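# Lay the filter funnel on the pad as in picture

## Task

Place the filter funnel on the pad by itself, resting in the same attitude as in the goal picture (the manual reference image), entirely inside the pad's edges, without tipping over anything else.

## Robot and tools

Robot: a single six-joint arm with a two-finger parallel gripper. The fingers extend along the gripper's +z axis and close along its y axis. A block juts about 10 cm toward the gripper's +x and turns with it. The reported hand point sits between the closed pads; closed fingertips reach about 19 mm past it, fully open ones about 6 mm.

Frames: every reported pose, velocity, target and camera pose is in the arm's base frame. The base sits at (0, 0, 0.261) m in the scene frame and is tilted; in base coordinates, up is roughly (-0.197, +0.067, +0.978), so base z is not exactly vertical. The scene frame has its origin on the table under the base, +z up, +y to the left looking along +x. Offsets run along the base axes; rotations turn about the Hand target's position.

The 9-number row (used by execute_actions and move): dx, dy, dz, rx, ry, rz, position, force_limit, speed, each between -1 and 1. dx..dz is a translation offset (1.0 = 0.6 m); rx..rz is one rotation vector offset (1.0 = 180 degrees). Both are offsets measured from the Hand target as it stands when the action or move begins, not absolute poses. The last three are absolute gripper settings: position +1 fully open (85 mm), about -0.8 pads touching, -1 squeeze until blocked; force_limit and speed (-1 slow, about 20 mm/s; 0 about 85 mm/s; +1 about 150 mm/s) together set grip strength. Always resend your previous position, force_limit and speed to keep the gripper unchanged; a 0 is a real command.

execute_actions(actions, cameras): actions is a list of actions; each action is a table of up to 15 rows, one per 1/30 s step, and a short table repeats its last row. Each row counts from the action's start pose, and a repeated offset moves again. Images return only for an empty actions list or when cameras names them (cam_high, cam_low, cam_wrist, or ["all"]).

move(target, speed, blend, stop_force, zero, blocking, cameras): target is one row or a list of up to 15 rows, all offsets from the same starting Hand target. speed is path top speed in m/s (0.002 to 3.6, default 0.25), one value or one per leg. blend in metres rounds corners in a list (0 stops at each). stop_force in N (3 to 120) ends the path when the wrist sensor feels that much push against the motion; zero (default true) re-zeros first. blocking=false returns early while the path continues; not allowed with stop_force. Leave stop_force out when backing away from a contact.

wait(seconds 0 to 10), stop() to brake a running move, zoom_image(camera, region=[x0,y0,x1,y1] pixels, max 504 each way), show_instructions() to view the goal picture, zero_wrist_force() to re-zero the sensor, finished_scene(scene) to end the scene (1 or 2; irreversible).

Reading results: end_effector_position (m) and end_effector_quat_wxyz give the hand pose; Hand target is the commanded pose your next offsets start from (the hand often rests slightly short of it; send the remaining gap as an offset). Tool commands lists current gripper commands. object_status: 0 moving, 1 blocked while opening, 2 blocked while closing (a real grip), 3 reached the requested opening or fully closed. position_measured is in counts: 3 open, 78 about 60 mm, 130 about 40 mm, 180 about 20 mm, 230 pads touching. Joint torques include gravity and are noisy. Wrist force and torque are in the gripper's own axes, with a third line showing the peak since the last report. A move adds a move: line: done (within 3 mm and 2 degrees), off_target, moving, held or fault, plus limits=paced (pose clipped) or limits=held (steps withheld). done does not prove nothing was touched.

Suggested order: look (empty actions, all cameras) and check the goal picture; open the gripper, move above the object, descend slowly, close with position -1 and confirm status 2; lift clear, carry, lower gently onto the pad in the goal orientation with stop_force, open, back away upward, check images, then finish.

Cautions: per step the commanded orientation is clipped to 32 degrees from the current one. Keep paths away from the arm's own base. The arm is stiff: aiming even slightly past a firm surface can trigger a fault; roughly 150 N of outside force or the joint torque limits (136 N m big joints, 25.4 N m wrist joints) stop the arm for 10 s. Don't slam, drop, fling or squeeze hard on something still resting on a surface. Anything leaving the table fails the scene. Long stretched poses or heavy holds heat motors and can cause a brake stop. Thinking time lets the scene run on.

Each tool is called after ">>>" by a JSON object that holds its "method" and its "body".

Reference images:

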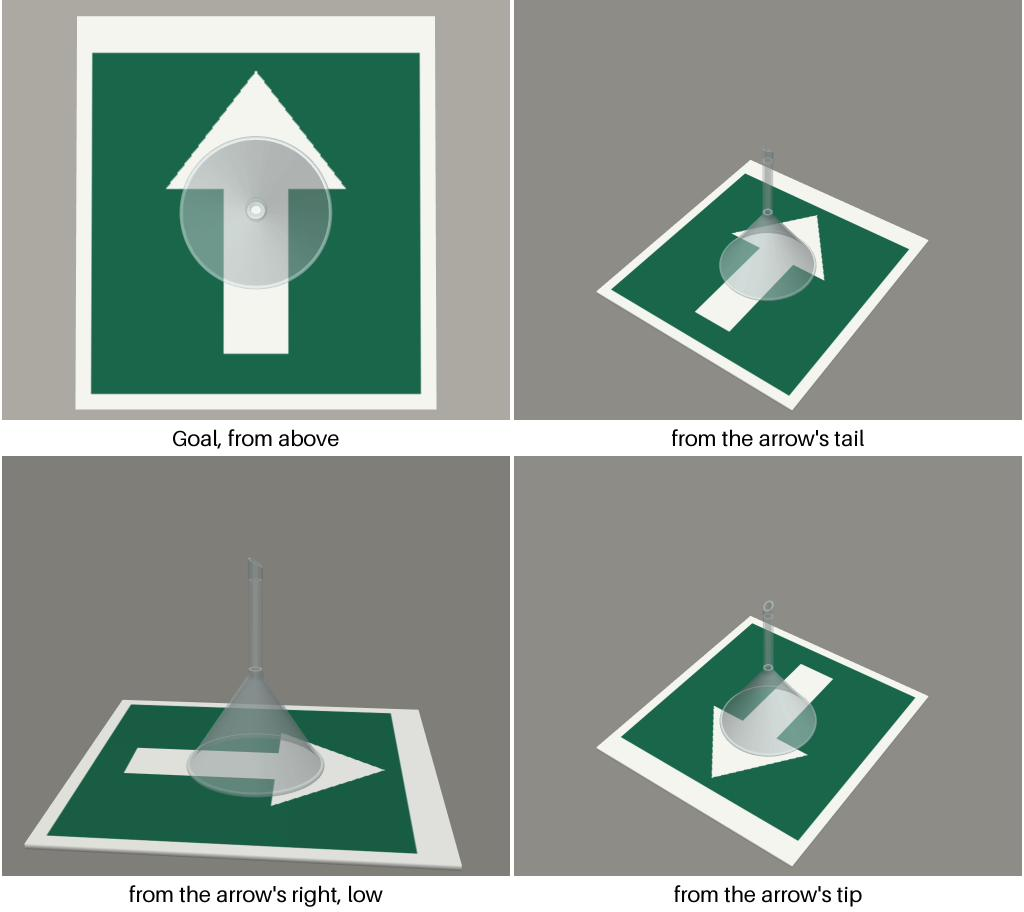

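## Session

>>> {"method": "execute_actions", "body": {"actions": []}}

Scene clock: 0.00 s.
end_effector_position=(+0.4721, +0.4345, -0.0572) position_measured=3 object_status=3 end_effector_quat_wxyz=(-0.044, +0.920, +0.131, +0.367)
Joint positions: [0.637 -0.733 2.091 -3.651 -1.826 -2.884]
Joint velocities: within noise
Joint torques (N m): no reading
Wrist force (N): no reading
Wrist torque (N m): no reading
Wrist force, peak (N): no reading
Hand target: +0.4721, +0.4345, -0.0572; -0.044, +0.920, +0.131, +0.367
Tool commands: gripper/position=+1.0 gripper/force_limit=+1.0 gripper/speed=+1.0

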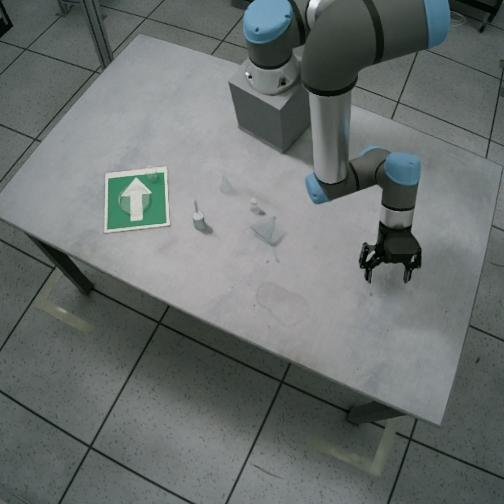

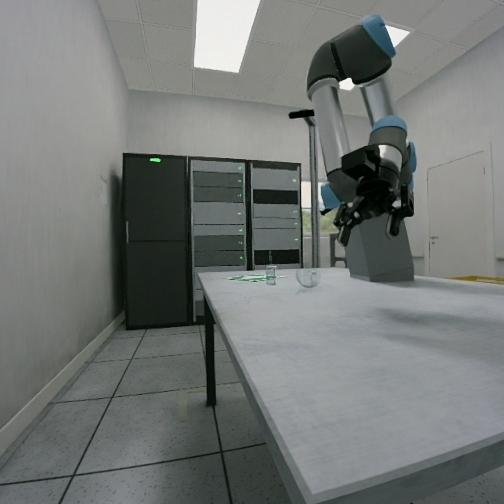

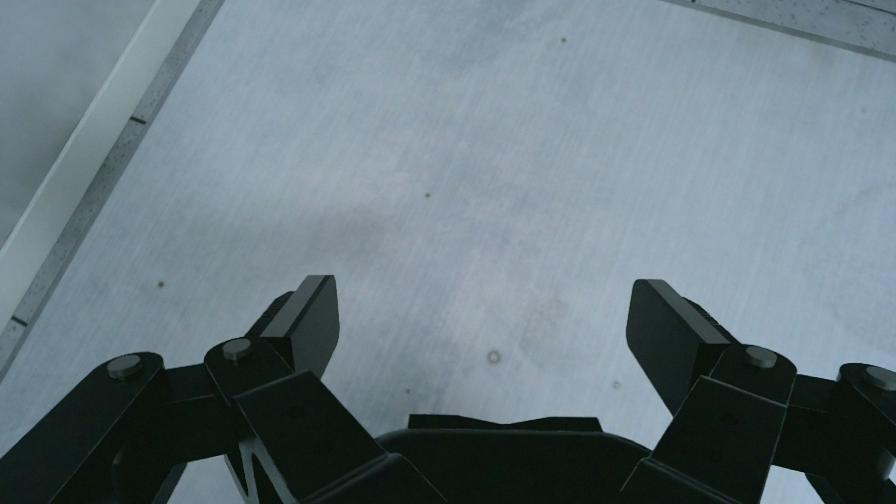

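>>> {"method": "zoom_image", "body": {"camera": "cam_high", "region": [80, 140, 320, 280]}}

>>> {"method": "zoom_image", "body": {"camera": "cam_low", "region": [190, 240, 350, 310]}}

>>> {"method": "zoom_image", "body": {"camera": "cam_high", "region": [185, 165, 285, 265]}}

>>> {"method": "zoom_image", "body": {"camera": "cam_high", "region": [90, 150, 190, 250]}}

Scaled by 2.100 from the camera's 504x504 image, which has a finer 720x720 frame.

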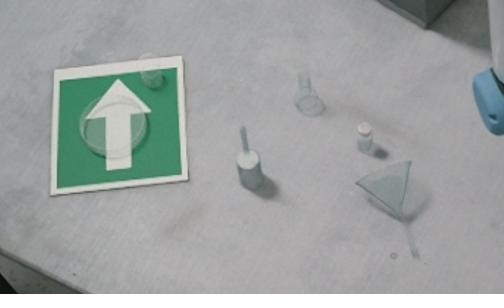

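Scaled by 3.150 from the camera's 504x504 image, which has a finer 720x720 frame.

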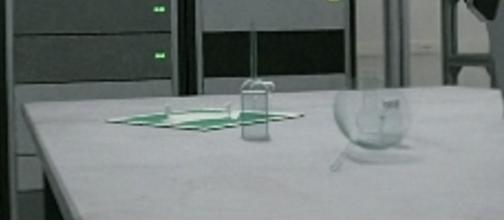

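Scaled by 5.040 from the camera's 504x504 image, which has a finer 720x720 frame.

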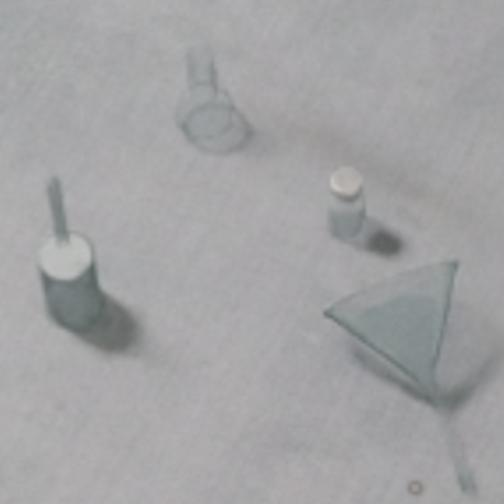

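Scaled by 5.040 from the camera's 504x504 image, which has a finer 720x720 frame.

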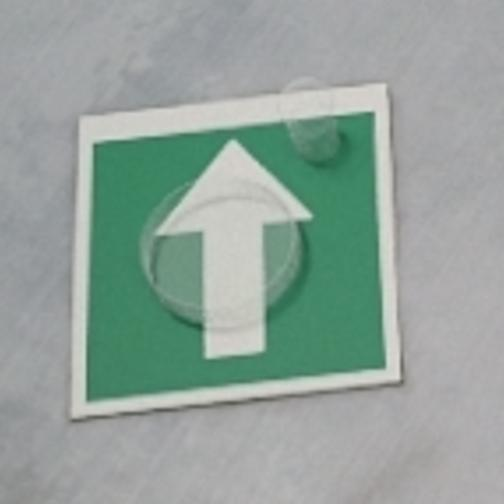

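>>> {"method": "move", "body": {"target": [-0.0535, -0.476, 0.2582, -0.0860, 0.1694, -0.0057, 1, 1, 1], "speed": 0.35, "cameras": ["cam_wrist"]}}

>>> {"method": "zoom_image", "body": {"camera": "cam_wrist", "region": [200, 0, 700, 400]}}

>>> {"method": "move", "body": {"target": [-0.0968, -0.6912, 0.0627, 0.0657, -0.0227, -0.326, 1, 1, 1], "speed": 0.35, "cameras": ["all"]}}

>>> {"method": "zoom_image", "body": {"camera": "cam_wrist", "region": [200, 0, 700, 400]}}

Scene clock: 184.23 s.
end_effector_position=(+0.4399, +0.1490, +0.0976) position_measured=3 object_status=3 end_effector_quat_wxyz=(+0.049, +0.982, +0.154, +0.093)
Joint positions: [0.083 -1.552 2.268 -2.48 -1.655 -3.377]
Joint torques (N m): [-2.02 -38.42 -25.4 -0.98 1.85 -2.2]
Wrist force (N): [-0.8 0.3 -0.5]
Wrist torque (N m): [-0.03 0.06 0.18]
Wrist force, peak (N): [-1.1 3.3 -2.1]
Hand target: +0.4400, +0.1489, +0.0978; +0.049, +0.982, +0.154, +0.093
Off the commanded pose: 0.000 m, 0 deg.
move: done
camera_calibration:
cam_wrist: T_world_to_cam=[[0.306361, -0.945477, 0.110528, 0.00502986], [-0.943035, -0.285627, 0.170593, 0.462677], [-0.129722, -0.156495, -0.979123, 0.306714], [0, 0, 0, 1]] pos_world=[0.474567, 0.184908, 0.220825]
Images, in order (width x height): cam_wrist 896x504.

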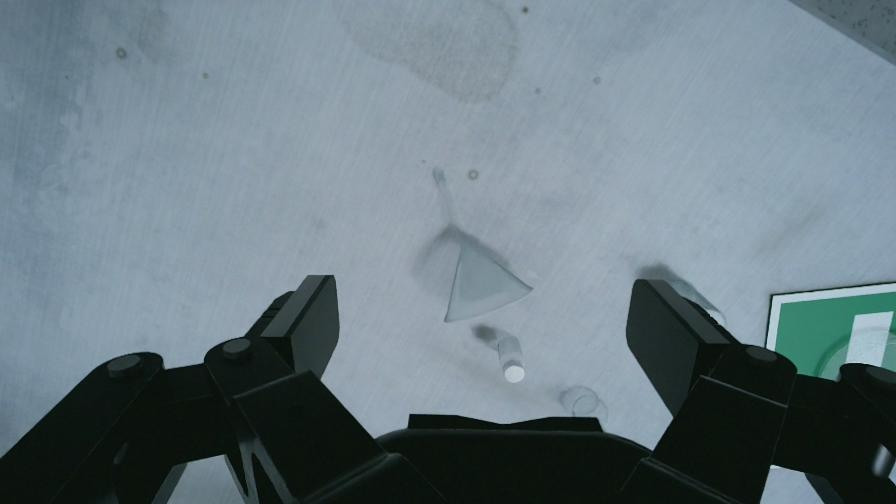

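Scaled by 1.008 from the camera's 896x504 image, which has a finer 1280x720 frame.

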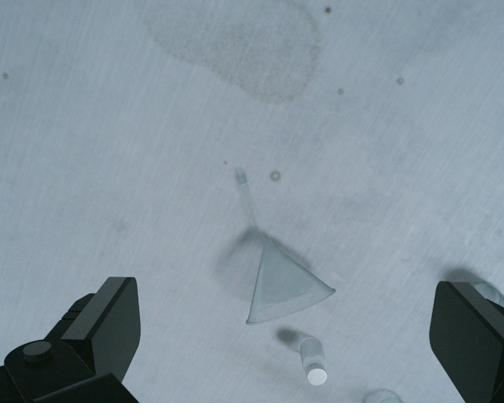

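Scene clock: 186.23 s.
end_effector_position=(+0.3820, -0.2656, +0.1353) position_measured=3 object_status=3 end_effector_quat_wxyz=(-0.004, +0.928, -0.358, +0.105)
Joint positions: [-0.971 -1.65 2.235 -2.326 -1.446 -3.366]
Joint torques (N m): [-6 -23.19 -26.83 -3.83 -1.97 -1.4]
Wrist force (N): [-0.8 0.3 -0.3]
Wrist torque (N m): [-0.04 0.04 0.31]
Wrist force, peak (N): [1.1 2.6 -0.5]
Hand target: +0.3819, -0.2658, +0.1354; -0.004, +0.928, -0.358, +0.105
Off the commanded pose: 0.000 m, 0 deg.
move: done
camera_calibration:
cam_wrist: T_world_to_cam=[[-0.652248, -0.751883, -0.09615, 0.0722085], [-0.756568, 0.637941, 0.143656, 0.460965], [-0.0466745, 0.166443, -0.984946, 0.32607], [0, 0, 0, 1]] pos_world=[0.411068, -0.294048, 0.261884]

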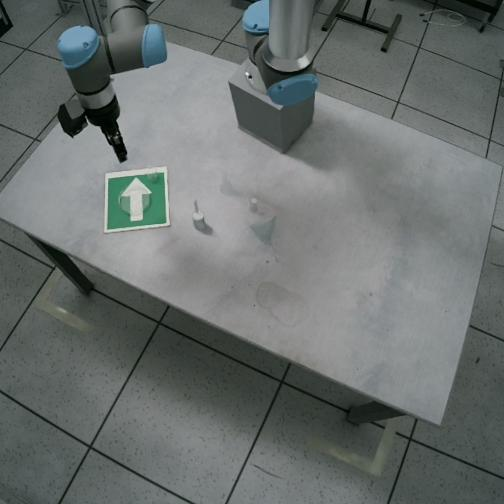

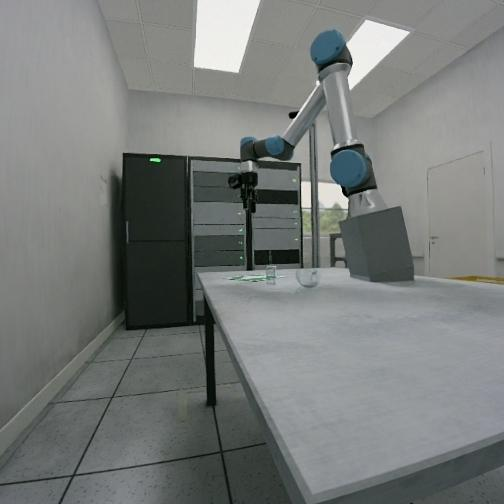

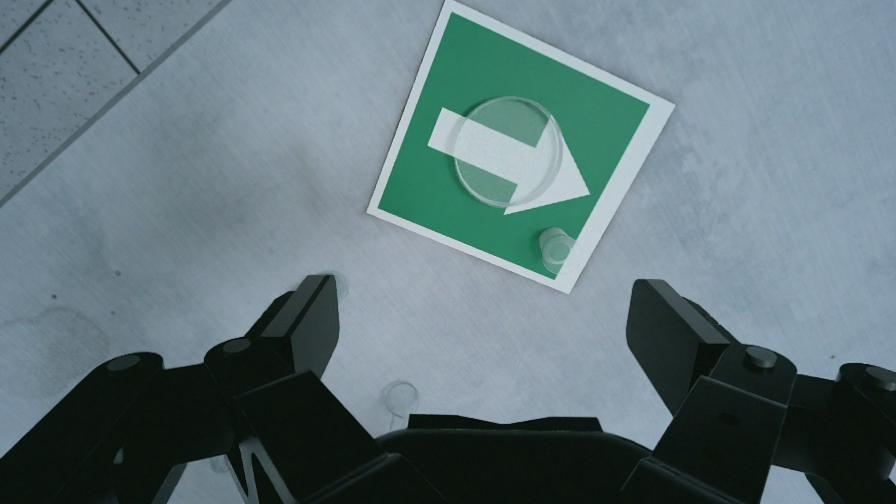

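Scaled by 1.008 from the camera's 896x504 image, which has a finer 1280x720 frame.

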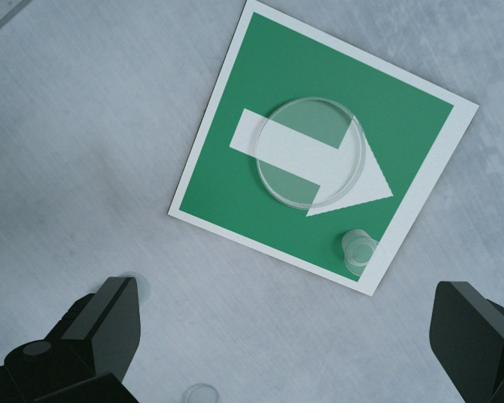

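>>> {"method": "zoom_image", "body": {"camera": "cam_wrist", "region": [400, 60, 660, 300]}}

>>> {"method": "zoom_image", "body": {"camera": "cam_low", "region": [210, 250, 340, 300]}}

Scaled by 1.938 from the camera's 896x504 image, which has a finer 1280x720 frame.

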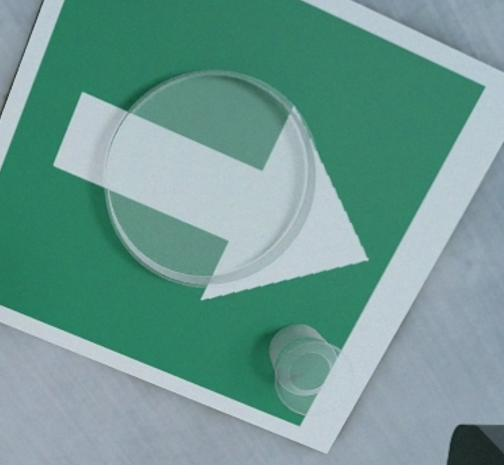

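Scaled by 3.877 from the camera's 504x504 image, which has a finer 720x720 frame.

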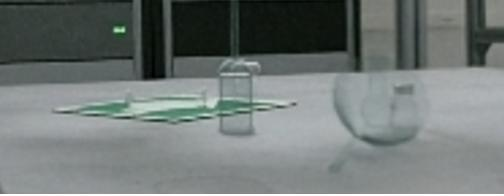

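>>> {"method": "move", "body": {"target": [-0.1038, -0.0493, -0.3585, -0.0383, 0.01325, 0.1902, 0.3, 1, 1], "speed": 0.3, "cameras": ["cam_wrist", "cam_low"]}}

>>> {"method": "zoom_image", "body": {"camera": "cam_wrist", "region": [300, 150, 660, 400]}}

Scene clock: 296.97 s.
end_effector_position=(+0.3197, -0.2953, -0.0797) position_measured=91 object_status=3 end_effector_quat_wxyz=(+0.028, +0.993, -0.062, +0.101)
Joint positions: [-1.154 -1.106 2.488 -3.096 -1.417 -4.159]
Joint torques (N m): [-1.71 -16.9 -12.05 -3.8 -2.06 -2.34]
Wrist force (N): [-1.0 0.2 -0.1]
Wrist torque (N m): [-0.03 0.08 0.22]
Wrist force, peak (N): [-2.2 0.4 1.9]
Hand target: +0.3197, -0.2954, -0.0797; +0.028, +0.993, -0.062, +0.101
Off the commanded pose: 0.000 m, 0 deg.
move: done
camera_calibration:
cam_wrist: T_world_to_cam=[[-0.115981, -0.992837, 0.0287053, -0.243995], [-0.983857, 0.118801, 0.133836, 0.382238], [-0.136287, -0.0127196, -0.990588, 0.0915816], [0, 0, 0, 1]] pos_world=[0.36025, -0.286493, 0.0465664]
Images, in order (width x height): cam_low 504x504, cam_wrist 896x504.

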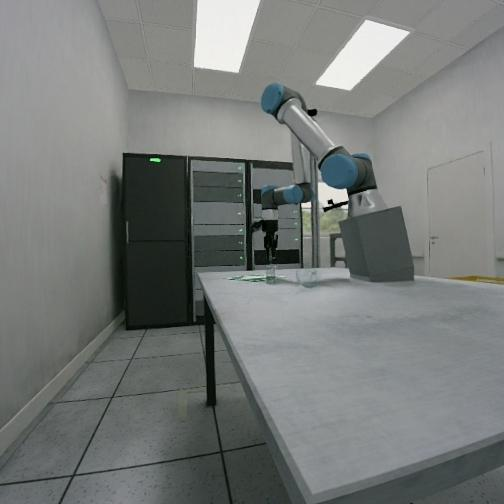

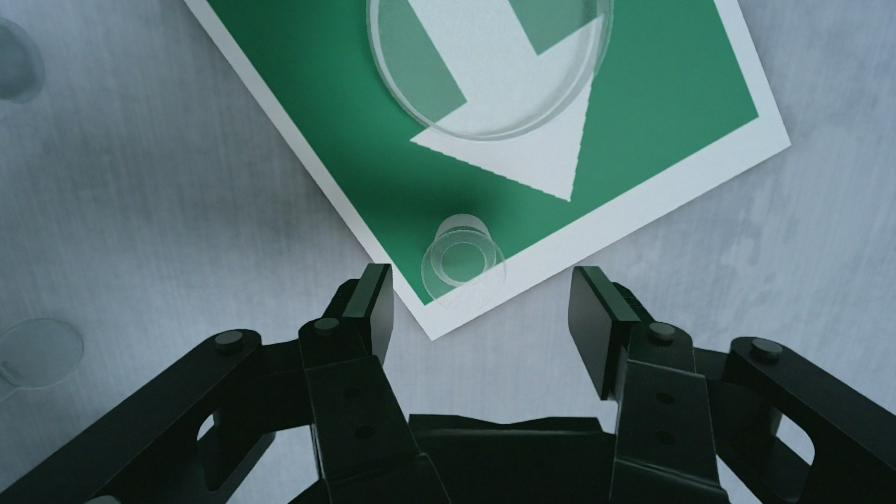

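Scaled by 1.400 from the camera's 896x504 image, which has a finer 1280x720 frame.

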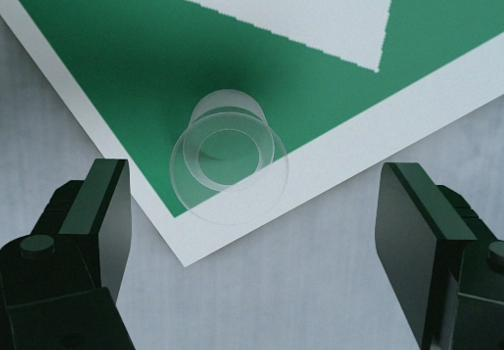

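>>> {"method": "move", "body": {"target": [0.01815, 0.00226, -0.1260, 0, 0, 0, 0.3, 1, 1], "speed": 0.06, "stop_force": 6, "cameras": ["cam_wrist"]}}

>>> {"method": "zoom_image", "body": {"camera": "cam_wrist", "region": [300, 100, 660, 400]}}

Scene clock: 314.50 s.
end_effector_position=(+0.3306, -0.2940, -0.1553) position_measured=91 object_status=3 end_effector_quat_wxyz=(+0.028, +0.993, -0.062, +0.101)
Joint positions: [-1.126 -0.819 2.438 -3.338 -1.421 -4.131]
Joint torques (N m): [-10.89 -25.31 7.06 -4.41 0.38 -2.46]
Wrist force (N): [-0.6 -0.1 -0.3]
Wrist torque (N m): [-0.09 0.01 0.16]
Wrist force, peak (N): [-1.0 0.4 -1.2]
Hand target: +0.3306, -0.2940, -0.1553; +0.028, +0.993, -0.062, +0.101
Off the commanded pose: 0.000 m, 0 deg.
move: done
camera_calibration:
cam_wrist: T_world_to_cam=[[-0.115866, -0.992847, 0.0288005, -0.239324], [-0.983857, 0.118702, 0.133924, 0.402801], [-0.136385, -0.0128183, -0.990573, 0.0181896], [0, 0, 0, 1]] pos_world=[0.37105, -0.285193, -0.0290339]
Images, in order (width x height): cam_wrist 896x504.

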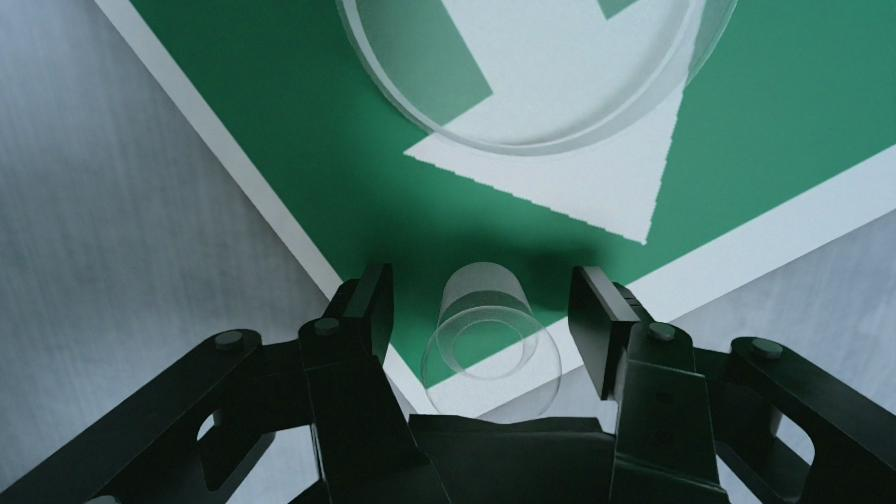

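Scaled by 1.400 from the camera's 896x504 image, which has a finer 1280x720 frame.

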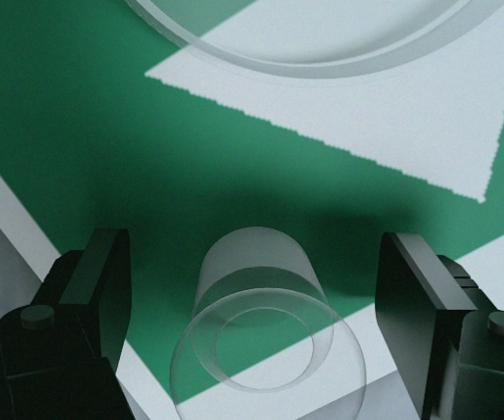

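>>> {"method": "move", "body": {"target": [0, 0, 0, 0, 0, 0, -1, -1, -1], "cameras": ["cam_wrist"]}}

>>> {"method": "zoom_image", "body": {"camera": "cam_wrist", "region": [300, 100, 660, 400]}}

Scene clock: 325.53 s.
end_effector_position=(+0.3306, -0.2940, -0.1553) position_measured=147 object_status=0 end_effector_quat_wxyz=(+0.028, +0.993, -0.062, +0.101)
Joint positions: [-1.126 -0.819 2.438 -3.338 -1.421 -4.131]
Joint torques (N m): [-9.42 -24.19 7.17 -3.93 2.32 -2.38]
Wrist force (N): [-0.9 0.1 -1.9]
Wrist torque (N m): [-0.05 0.05 0.17]
Wrist force, peak (N): [-0.9 0.2 -2.1]
Hand target: +0.3306, -0.2940, -0.1553; +0.028, +0.993, -0.062, +0.101
Off the commanded pose: 0.000 m, 0 deg.
move: done
camera_calibration:
cam_wrist: T_world_to_cam=[[-0.115881, -0.992848, 0.0287023, -0.239322], [-0.983855, 0.118703, 0.133936, 0.402801], [-0.136385, -0.0127183, -0.990574, 0.0182182], [0, 0, 0, 1]] pos_world=[0.37105, -0.285193, -0.0290339]
Images, in order (width x height): cam_wrist 896x504.

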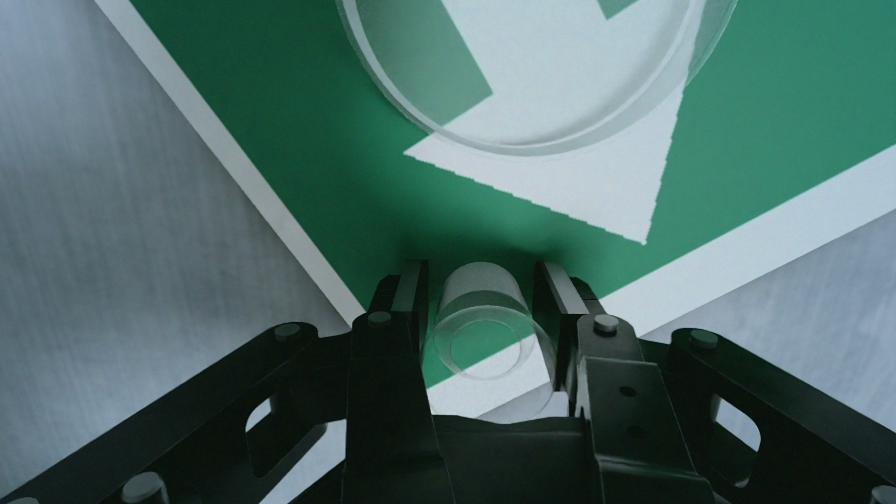

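Scaled by 1.400 from the camera's 896x504 image, which has a finer 1280x720 frame.

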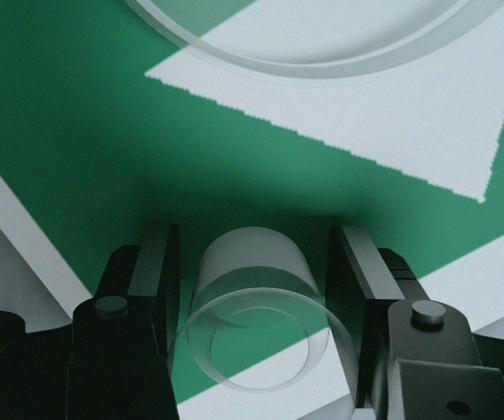

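>>> {"method": "wait", "body": {"seconds": 0.7, "cameras": ["cam_wrist"]}}

>>> {"method": "zoom_image", "body": {"camera": "cam_wrist", "region": [300, 100, 660, 400]}}

Scene clock: 329.20 s.
end_effector_position=(+0.3306, -0.2940, -0.1553) position_measured=147 object_status=2 end_effector_quat_wxyz=(+0.028, +0.993, -0.062, +0.101)
Joint positions: [-1.126 -0.819 2.438 -3.338 -1.421 -4.131]
Joint torques (N m): [-8.94 -24 6.01 -2.35 2.12 -2.15]
Wrist force (N): [-0.8 -0.1 -2.0]
Wrist torque (N m): [-0.09 0.02 0.17]
Wrist force, peak (N): [-0.9 -0.1 -2.3]
Hand target: +0.3306, -0.2940, -0.1553; +0.028, +0.993, -0.062, +0.101
Tool commands: gripper/position=-1.0 gripper/force_limit=-1.0 gripper/speed=-1.0
Off the commanded pose: 0.000 m, 0 deg.
wait: 0.70 s; at rest from the start
camera_calibration:
cam_wrist: T_world_to_cam=[[-0.115881, -0.992848, 0.0287023, -0.239322], [-0.983855, 0.118703, 0.133936, 0.402801], [-0.136385, -0.0127183, -0.990574, 0.0182182], [0, 0, 0, 1]] pos_world=[0.37105, -0.285193, -0.0290339]
Images, in order (width x height): cam_wrist 896x504.

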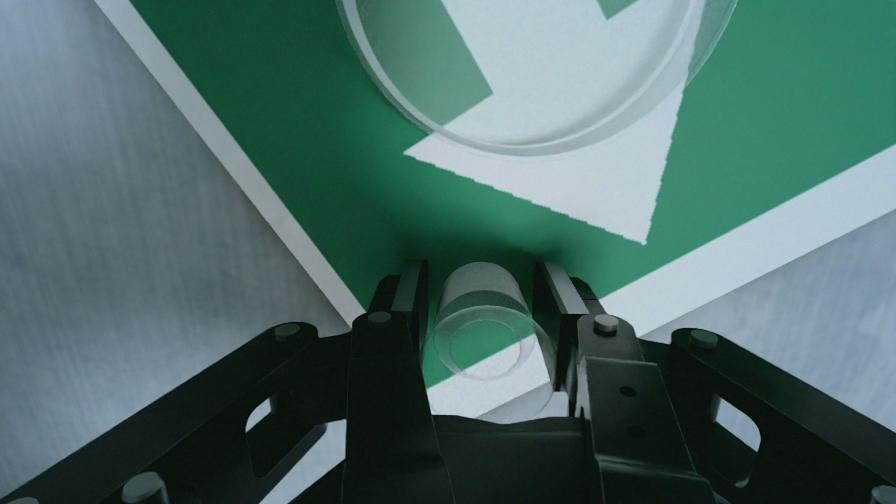

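Scaled by 1.400 from the camera's 896x504 image, which has a finer 1280x720 frame.

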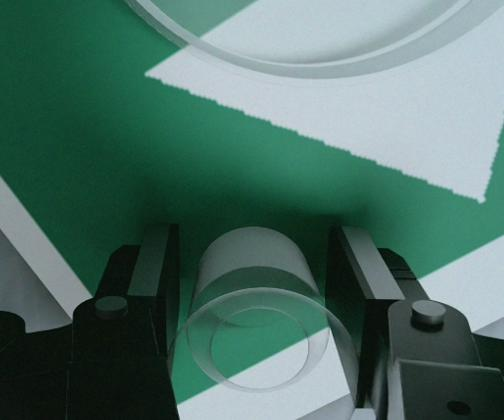

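>>> {"method": "move", "body": {"target": [[-0.01643, 0.00568, 0.0815, 0, 0, 0, -1, -1, -1], [-0.13518, -0.1611, 0.06918, 0, 0, 0, -1, -1, -1], [-0.1227, -0.16542, 0.00725, 0, 0, 0, -1, -1, -1]], "blend": [0.02, 0.02, 0], "speed": [0.08, 0.2, 0.12], "cameras": ["cam_wrist"]}}

>>> {"method": "move", "body": {"target": [0.00657, -0.00227, -0.0326, 0, 0, 0, -1, -1, -1], "speed": 0.015, "stop_force": 4, "cameras": ["cam_wrist"]}}

Scene clock: 344.70 s.
end_effector_position=(+0.2570, -0.3932, -0.1509) position_measured=147 object_status=2 end_effector_quat_wxyz=(+0.028, +0.993, -0.062, +0.101)
Joint positions: [-1.385 -0.848 2.35 -3.177 -1.388 -4.392]
Joint torques (N m): [-13.78 -23.03 -2.41 -4.07 -0.51 -2.58]
Wrist force (N): [-1.1 0.0 -0.3]
Wrist torque (N m): [-0.06 0.10 0.22]
Wrist force, peak (N): [-2.0 1.9 -1.0]
Hand target: +0.2569, -0.3932, -0.1510; +0.028, +0.993, -0.062, +0.101
Off the commanded pose: 0.000 m, 0 deg.
move: done; blend cut to 0.019 m at target 2
camera_calibration:
cam_wrist: T_world_to_cam=[[-0.115781, -0.99286, 0.0286875, -0.346502], [-0.983867, 0.118602, 0.133938, 0.34154], [-0.136384, -0.0127172, -0.990574, 0.0112774], [0, 0, 0, 1]] pos_world=[0.29745, -0.384392, -0.0246339]
Images, in order (width x height): cam_wrist 896x504.

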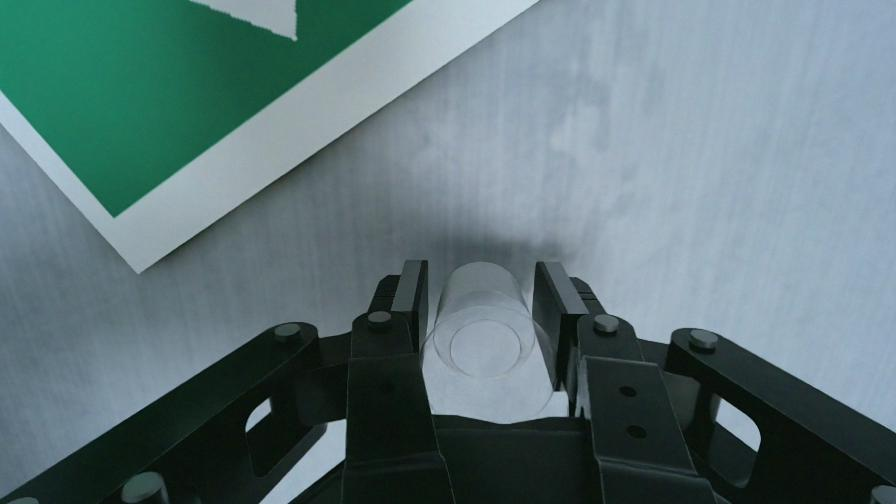

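Scene clock: 346.67 s.
end_effector_position=(+0.2599, -0.3943, -0.1656) position_measured=147 object_status=2 end_effector_quat_wxyz=(+0.028, +0.993, -0.062, +0.101)
Joint positions: [-1.379 -0.799 2.333 -3.211 -1.388 -4.386]
Joint torques (N m): [-13.21 -47.6 4.57 -3.9 1.29 -2.54]
Wrist force (N): [-0.9 0.2 0.0]
Wrist torque (N m): [-0.05 0.05 0.17]
Wrist force, peak (N): [-1.3 1.6 -7.5]
Hand target: +0.2599, -0.3943, -0.1656; +0.028, +0.993, -0.062, +0.101 (not the last commanded pose)
Off the commanded pose: 0.005 m, 0 deg.
move: contact
camera_calibration:
cam_wrist: T_world_to_cam=[[-0.115879, -0.992849, 0.028702, -0.346791], [-0.983855, 0.118701, 0.133936, 0.346626], [-0.136385, -0.0127183, -0.990574, -0.00288915], [0, 0, 0, 1]] pos_world=[0.30045, -0.385493, -0.0393339]
Images, in order (width x height): cam_wrist 896x504.

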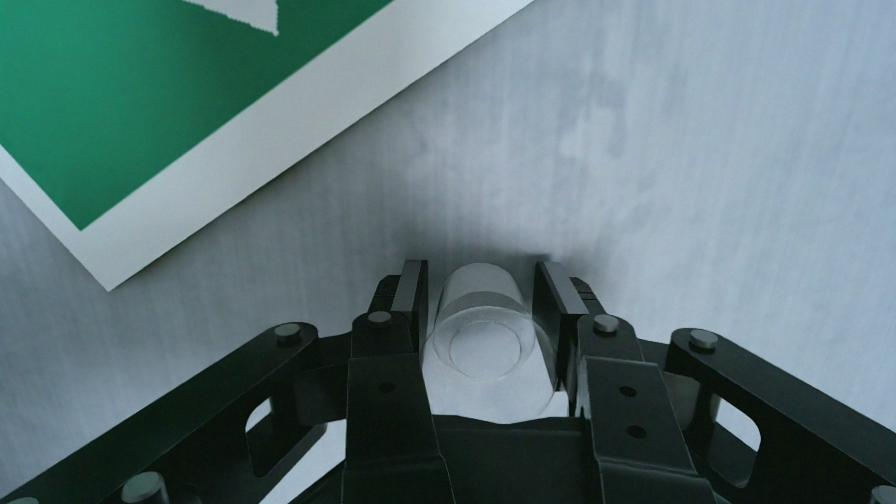

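>>> {"method": "move", "body": {"target": [0, 0, 0, 0, 0, 0, 0.3, -1, -1]}}

>>> {"method": "move", "body": {"target": [-0.0427, 0.01476, 0.2119, 0, 0, 0, 0.3, -1, -1], "speed": 0.15, "cameras": ["cam_wrist", "cam_high"]}}

Scene clock: 354.40 s.
end_effector_position=(+0.2599, -0.3943, -0.1656) position_measured=91 object_status=0 end_effector_quat_wxyz=(+0.028, +0.993, -0.062, +0.101)
Joint positions: [-1.379 -0.799 2.333 -3.211 -1.388 -4.386]
Joint torques (N m): [-13.63 -48.21 4 -3.92 2.36 -2.34]
Wrist force (N): [-0.7 0.4 -0.2]
Wrist torque (N m): [-0.01 0.03 0.17]
Wrist force, peak (N): [-1.2 0.4 -0.3]
Hand target: +0.2599, -0.3943, -0.1656; +0.028, +0.993, -0.062, +0.101
Off the commanded pose: 0.000 m, 0 deg.
move: done

Scene clock: 355.73 s.
end_effector_position=(+0.2342, -0.3854, -0.0385) position_measured=91 object_status=3 end_effector_quat_wxyz=(+0.028, +0.993, -0.062, +0.101) end_effector_velocity=(+0.000, +0.001, +0.001) end_effector_angular_velocity=(+0.002, +0.000, +0.001)
Joint positions: [-1.439 -1.242 2.413 -2.837 -1.382 -4.446]
Joint velocities: [0 -0.003 0 0.005 0 -0.001]
Joint torques (N m): [4.28 -39.51 -17.38 -1.33 0.42 1.99]
Wrist force (N): [-0.8 0.5 -0.2]
Wrist torque (N m): [0.01 0.04 0.24]
Wrist force, peak (N): [-0.9 0.4 -2.1]
Hand target: +0.2343, -0.3854, -0.0384; +0.028, +0.993, -0.062, +0.101
Off the commanded pose: 0.000 m, 0 deg.
move: done
camera_calibration:
cam_wrist: T_world_to_cam=[[-0.115883, -0.992848, 0.0286909, -0.344579], [-0.983868, 0.118703, 0.133838, 0.303274], [-0.136287, -0.0127184, -0.990588, 0.119595], [0, 0, 0, 1]] pos_world=[0.27475, -0.376593, 0.0877664]
Images, in order (width x height): cam_high 504x504, cam_wrist 896x504.

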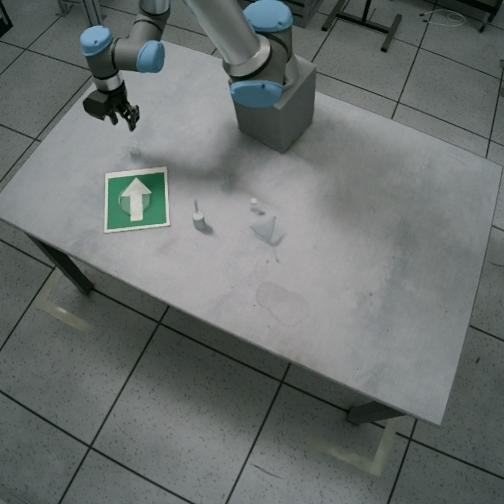

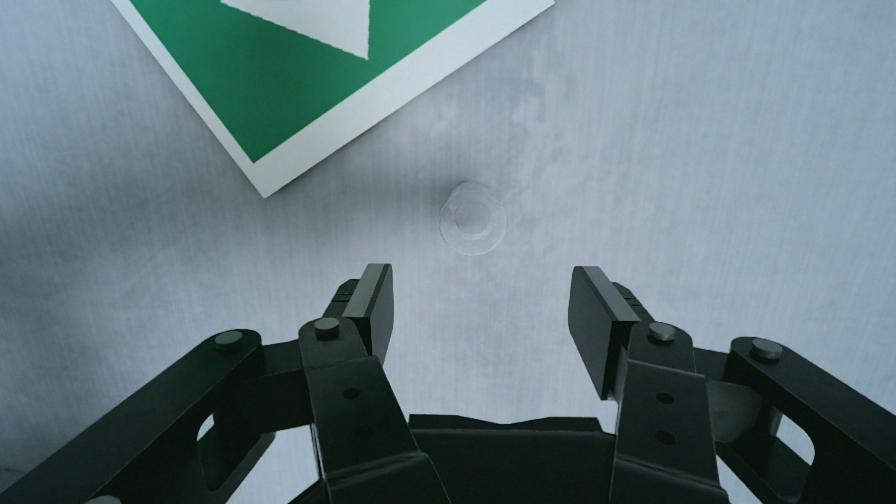

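>>> {"method": "move", "body": {"target": [0.3, 0.20133, -0.04032, 0, 0, 0, -0.16, -1, 1], "speed": 0.3, "cameras": ["cam_wrist", "cam_low"]}}

>>> {"method": "zoom_image", "body": {"camera": "cam_wrist", "region": [300, 100, 700, 400]}}

>>> {"method": "zoom_image", "body": {"camera": "cam_low", "region": [200, 220, 340, 300]}}

Scene clock: 381.73 s.
end_effector_position=(+0.4142, -0.2646, -0.0627) position_measured=149 object_status=3 end_effector_quat_wxyz=(+0.028, +0.993, -0.062, +0.101) end_effector_velocity=(+0.002, +0.002, +0.000) end_effector_angular_velocity=(+0.002, -0.001, +0.000)
Joint positions: [-0.906 -1.102 2.339 -2.985 -1.457 -3.912]
Joint velocities: [0.004 0.001 -0.001 0 0.001 0.005]
Joint torques (N m): [6.74 -35.39 -12.33 -2.44 2.08 2]
Wrist force (N): [-0.7 0.4 -0.1]
Wrist torque (N m): [-0.02 0.04 0.28]
Wrist force, peak (N): [-3.3 2.6 -0.7]
Hand target: +0.4143, -0.2646, -0.0626; +0.028, +0.993, -0.062, +0.101
Off the commanded pose: 0.000 m, 0 deg.
move: done
camera_calibration:
cam_wrist: T_world_to_cam=[[-0.115694, -0.992873, 0.0285859, -0.203175], [-0.983864, 0.118503, 0.134049, 0.469203], [-0.136482, -0.0126159, -0.990562, 0.121804], [0, 0, 0, 1]] pos_world=[0.45475, -0.255792, 0.0635659]
Images, in order (width x height): cam_low 504x504, cam_wrist 896x504.

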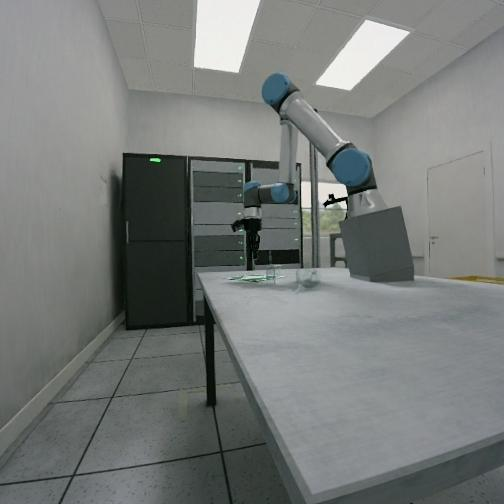

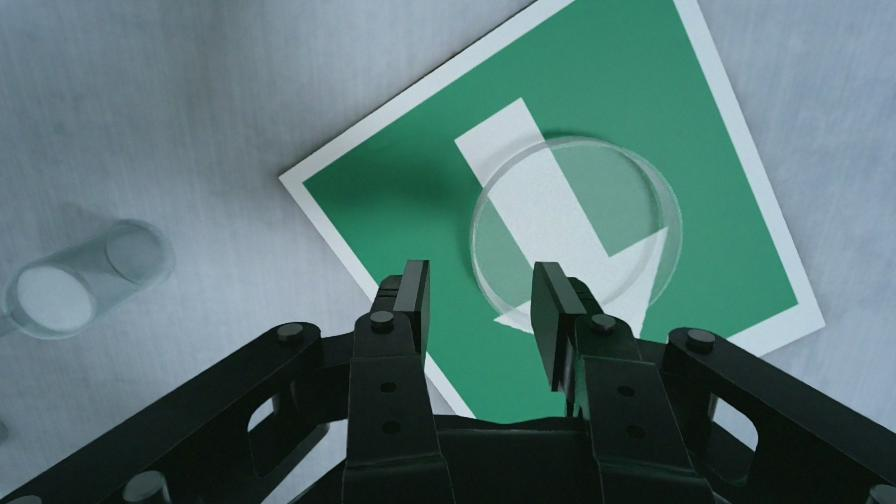

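Scaled by 1.260 from the camera's 896x504 image, which has a finer 1280x720 frame.

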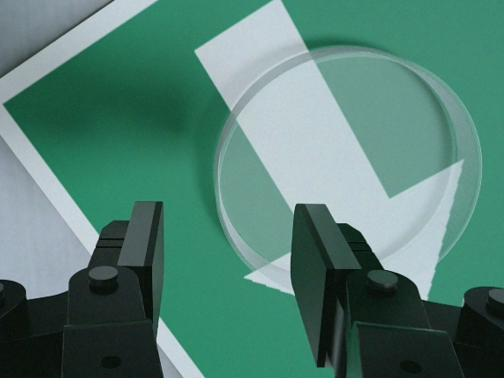

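Scaled by 3.600 from the camera's 504x504 image, which has a finer 720x720 frame.

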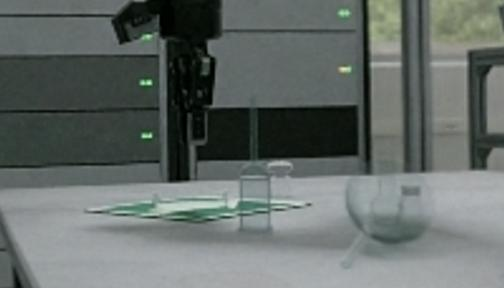

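>>> {"method": "move", "body": {"target": [0.0248, -0.00612, -0.10533, 0, 0, 0, -0.16, -1, 1], "speed": 0.12}}

>>> {"method": "move", "body": {"target": [0.00821, -0.00284, -0.04075, 0, 0, 0, -0.16, -1, 1], "speed": 0.012, "stop_force": 4, "cameras": ["cam_wrist"]}}

Scene clock: 396.73 s.
end_effector_position=(+0.4291, -0.2682, -0.1258) position_measured=149 object_status=3 end_effector_quat_wxyz=(+0.028, +0.993, -0.062, +0.101)
Joint positions: [-0.884 -0.894 2.286 -3.143 -1.461 -3.89]
Joint torques (N m): [-9.37 -24.55 -1.76 -3.79 -0.18 -2.42]
Wrist force (N): [-1.0 0.4 -0.3]
Wrist torque (N m): [-0.02 0.07 0.18]
Wrist force, peak (N): [-0.9 0.4 -2.2]
Hand target: +0.4291, -0.2683, -0.1258; +0.028, +0.993, -0.062, +0.101
Off the commanded pose: 0.000 m, 0 deg.
move: done

Scene clock: 398.63 s.
end_effector_position=(+0.4316, -0.2691, -0.1380) position_measured=149 object_status=3 end_effector_quat_wxyz=(+0.028, +0.993, -0.062, +0.101)
Joint positions: [-0.881 -0.855 2.273 -3.17 -1.461 -3.887]
Joint torques (N m): [-10.8 -49.28 3.66 -2.86 2.18 -1.71]
Wrist force (N): [-0.2 0.3 -2.9]
Wrist torque (N m): [-0.10 0.04 0.15]
Wrist force, peak (N): [-5.6 -4.0 -26.9]
Hand target: +0.4316, -0.2691, -0.1380; +0.028, +0.993, -0.062, +0.101 (not the last commanded pose)
Off the commanded pose: 0.013 m, 0 deg.
move: contact
camera_calibration:
cam_wrist: T_world_to_cam=[[-0.115876, -0.992849, 0.0287134, -0.203383], [-0.983842, 0.118702, 0.134033, 0.496991], [-0.136483, -0.0127182, -0.990561, 0.0495065], [0, 0, 0, 1]] pos_world=[0.47215, -0.260293, -0.0117341]
Images, in order (width x height): cam_wrist 896x504.

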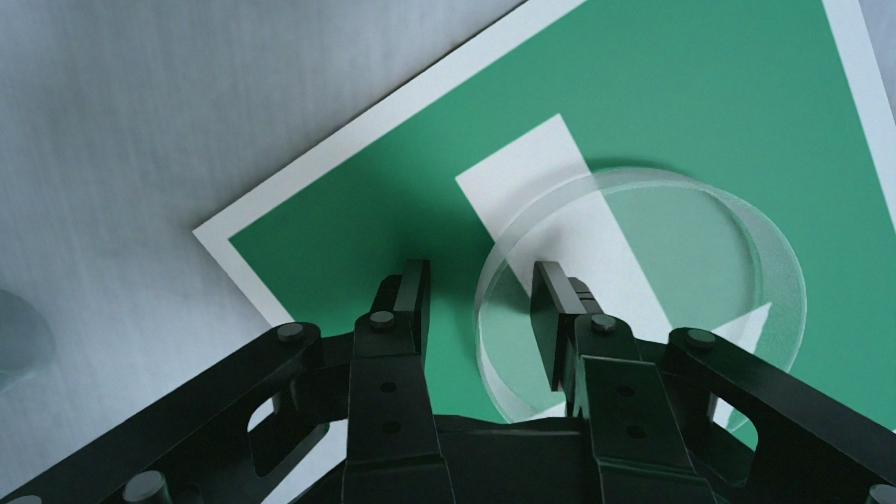

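>>> {"method": "move", "body": {"target": [-0.00082, 0.00028, 0.00408, 0, 0, 0, -0.16, -1, 1], "speed": 0.03}}

>>> {"method": "move", "body": {"target": [0, 0, 0, 0, 0, 0, -1, -1, -1]}}

>>> {"method": "wait", "body": {"seconds": 0.8, "cameras": ["cam_wrist"]}}

Scene clock: 407.30 s.
end_effector_position=(+0.4311, -0.2690, -0.1355) position_measured=149 object_status=3 end_effector_quat_wxyz=(+0.028, +0.993, -0.062, +0.101)
Joint positions: [-0.881 -0.863 2.276 -3.164 -1.461 -3.888]
Joint torques (N m): [-7.3 -34.45 -1.42 -2.53 2.19 -2.31]
Wrist force (N): [-1.0 0.2 -0.2]
Wrist torque (N m): [-0.05 0.07 0.26]
Wrist force, peak (N): [-0.7 0.4 -2.9]
Hand target: +0.4311, -0.2690, -0.1355; +0.028, +0.993, -0.062, +0.101
Off the commanded pose: 0.000 m, 0 deg.
move: done

Scene clock: 408.60 s.
end_effector_position=(+0.4311, -0.2690, -0.1355) position_measured=204 object_status=0 end_effector_quat_wxyz=(+0.028, +0.993, -0.062, +0.101)
Joint positions: [-0.881 -0.862 2.276 -3.164 -1.461 -3.888]
Joint torques (N m): [-2.13 -25.72 -8.5 -3.76 1.81 -0.86]
Wrist force (N): [-1.2 0.1 -2.0]
Wrist torque (N m): [-0.06 0.04 0.28]
Wrist force, peak (N): [-1.5 0.0 -2.0]
Hand target: +0.4311, -0.2690, -0.1355; +0.028, +0.993, -0.062, +0.101
Off the commanded pose: 0.000 m, 0 deg.
move: done

Scene clock: 409.40 s.
end_effector_position=(+0.4311, -0.2690, -0.1355) position_measured=204 object_status=2 end_effector_quat_wxyz=(+0.028, +0.993, -0.062, +0.101)
Joint positions: [-0.881 -0.862 2.276 -3.164 -1.461 -3.888]
Joint torques (N m): [0.66 -27.2 -8.17 -3.38 1.77 0.22]
Wrist force (N): [-1.2 0.0 -2.1]
Wrist torque (N m): [-0.06 0.06 0.28]
Wrist force, peak (N): [-1.3 0.0 -2.2]
Hand target: +0.4311, -0.2690, -0.1355; +0.028, +0.993, -0.062, +0.101
Tool commands: gripper/position=-1.0 gripper/force_limit=-1.0 gripper/speed=-1.0
Off the commanded pose: 0.000 m, 0 deg.
wait: 0.80 s; at rest by 0.17 s
camera_calibration:
cam_wrist: T_world_to_cam=[[-0.115881, -0.992848, 0.0287023, -0.203412], [-0.983855, 0.118703, 0.133936, 0.496157], [-0.136385, -0.0127183, -0.990574, 0.0518698], [0, 0, 0, 1]] pos_world=[0.47165, -0.260193, -0.00923385]
Images, in order (width x height): cam_wrist 896x504.

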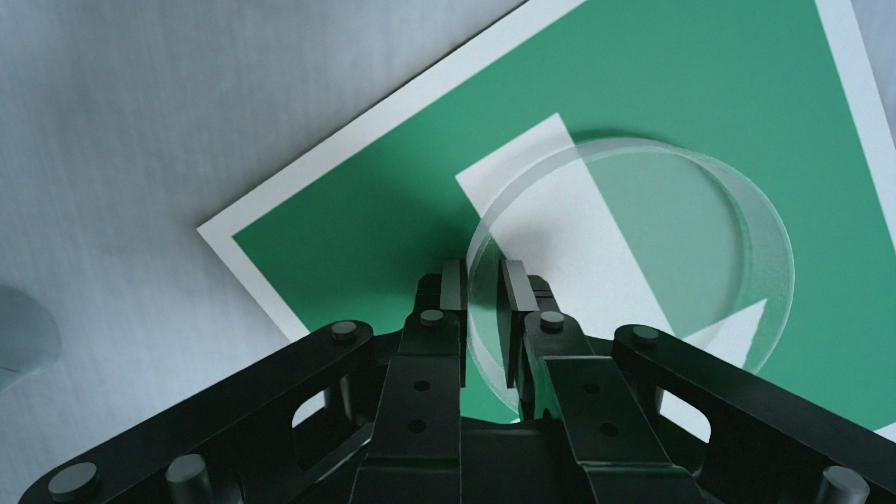

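>>> {"method": "move", "body": {"target": [-0.00657, 0.00227, 0.0326, 0, 0, 0, -1, -1, -1], "speed": 0.04, "cameras": ["all"]}}

>>> {"method": "zoom_image", "body": {"camera": "cam_low", "region": [200, 220, 340, 300]}}

Scene clock: 417.50 s.
end_effector_position=(+0.4271, -0.2676, -0.1159) position_measured=204 object_status=2 end_effector_quat_wxyz=(+0.028, +0.993, -0.062, +0.101)
Joint positions: [-0.886 -0.925 2.296 -3.121 -1.46 -3.893]
Joint torques (N m): [1.19 -27.26 -12.38 -4.48 1.76 -0.48]
Wrist force (N): [-1.1 0.3 0.2]
Wrist torque (N m): [-0.01 0.10 0.31]
Wrist force, peak (N): [-1.4 -0.1 -2.1]
Hand target: +0.4271, -0.2676, -0.1160; +0.028, +0.993, -0.062, +0.101
Off the commanded pose: 0.000 m, 0 deg.
move: done
camera_calibration:
cam_wrist: T_world_to_cam=[[-0.115879, -0.992849, 0.028702, -0.203049], [-0.983855, 0.118701, 0.133936, 0.48943], [-0.136385, -0.0127183, -0.990574, 0.0707573], [0, 0, 0, 1]] pos_world=[0.46765, -0.258793, 0.0103661]

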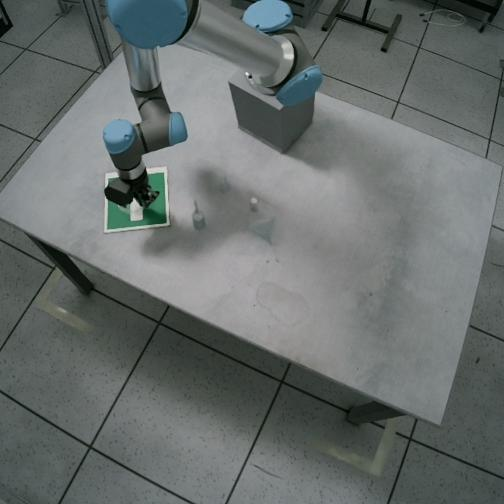

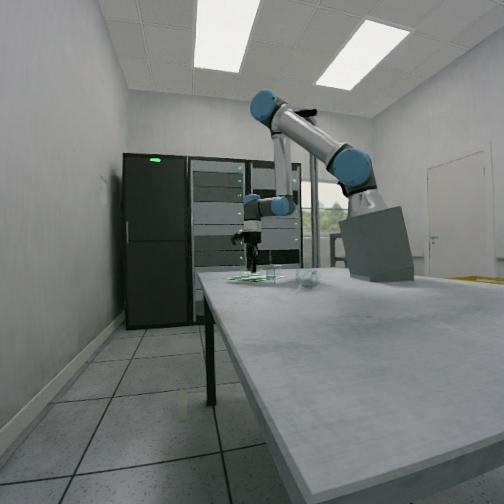

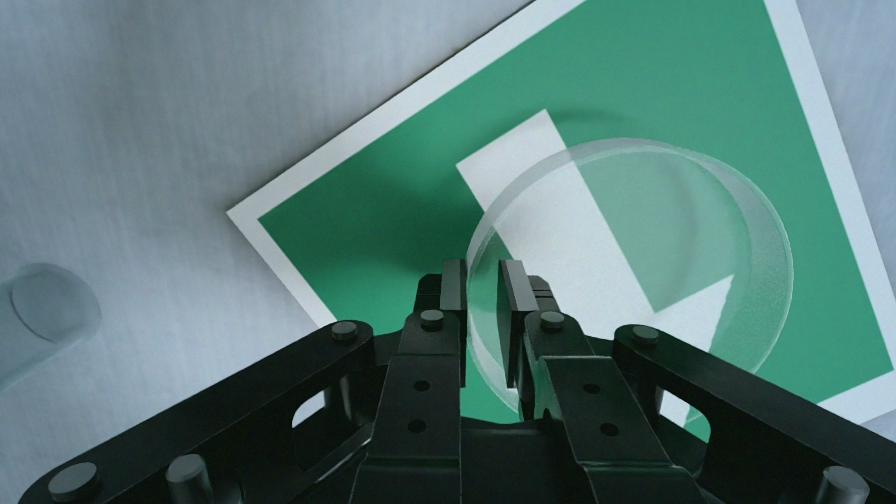

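Scaled by 3.600 from the camera's 504x504 image, which has a finer 720x720 frame.

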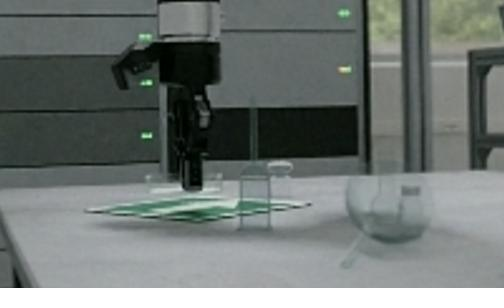

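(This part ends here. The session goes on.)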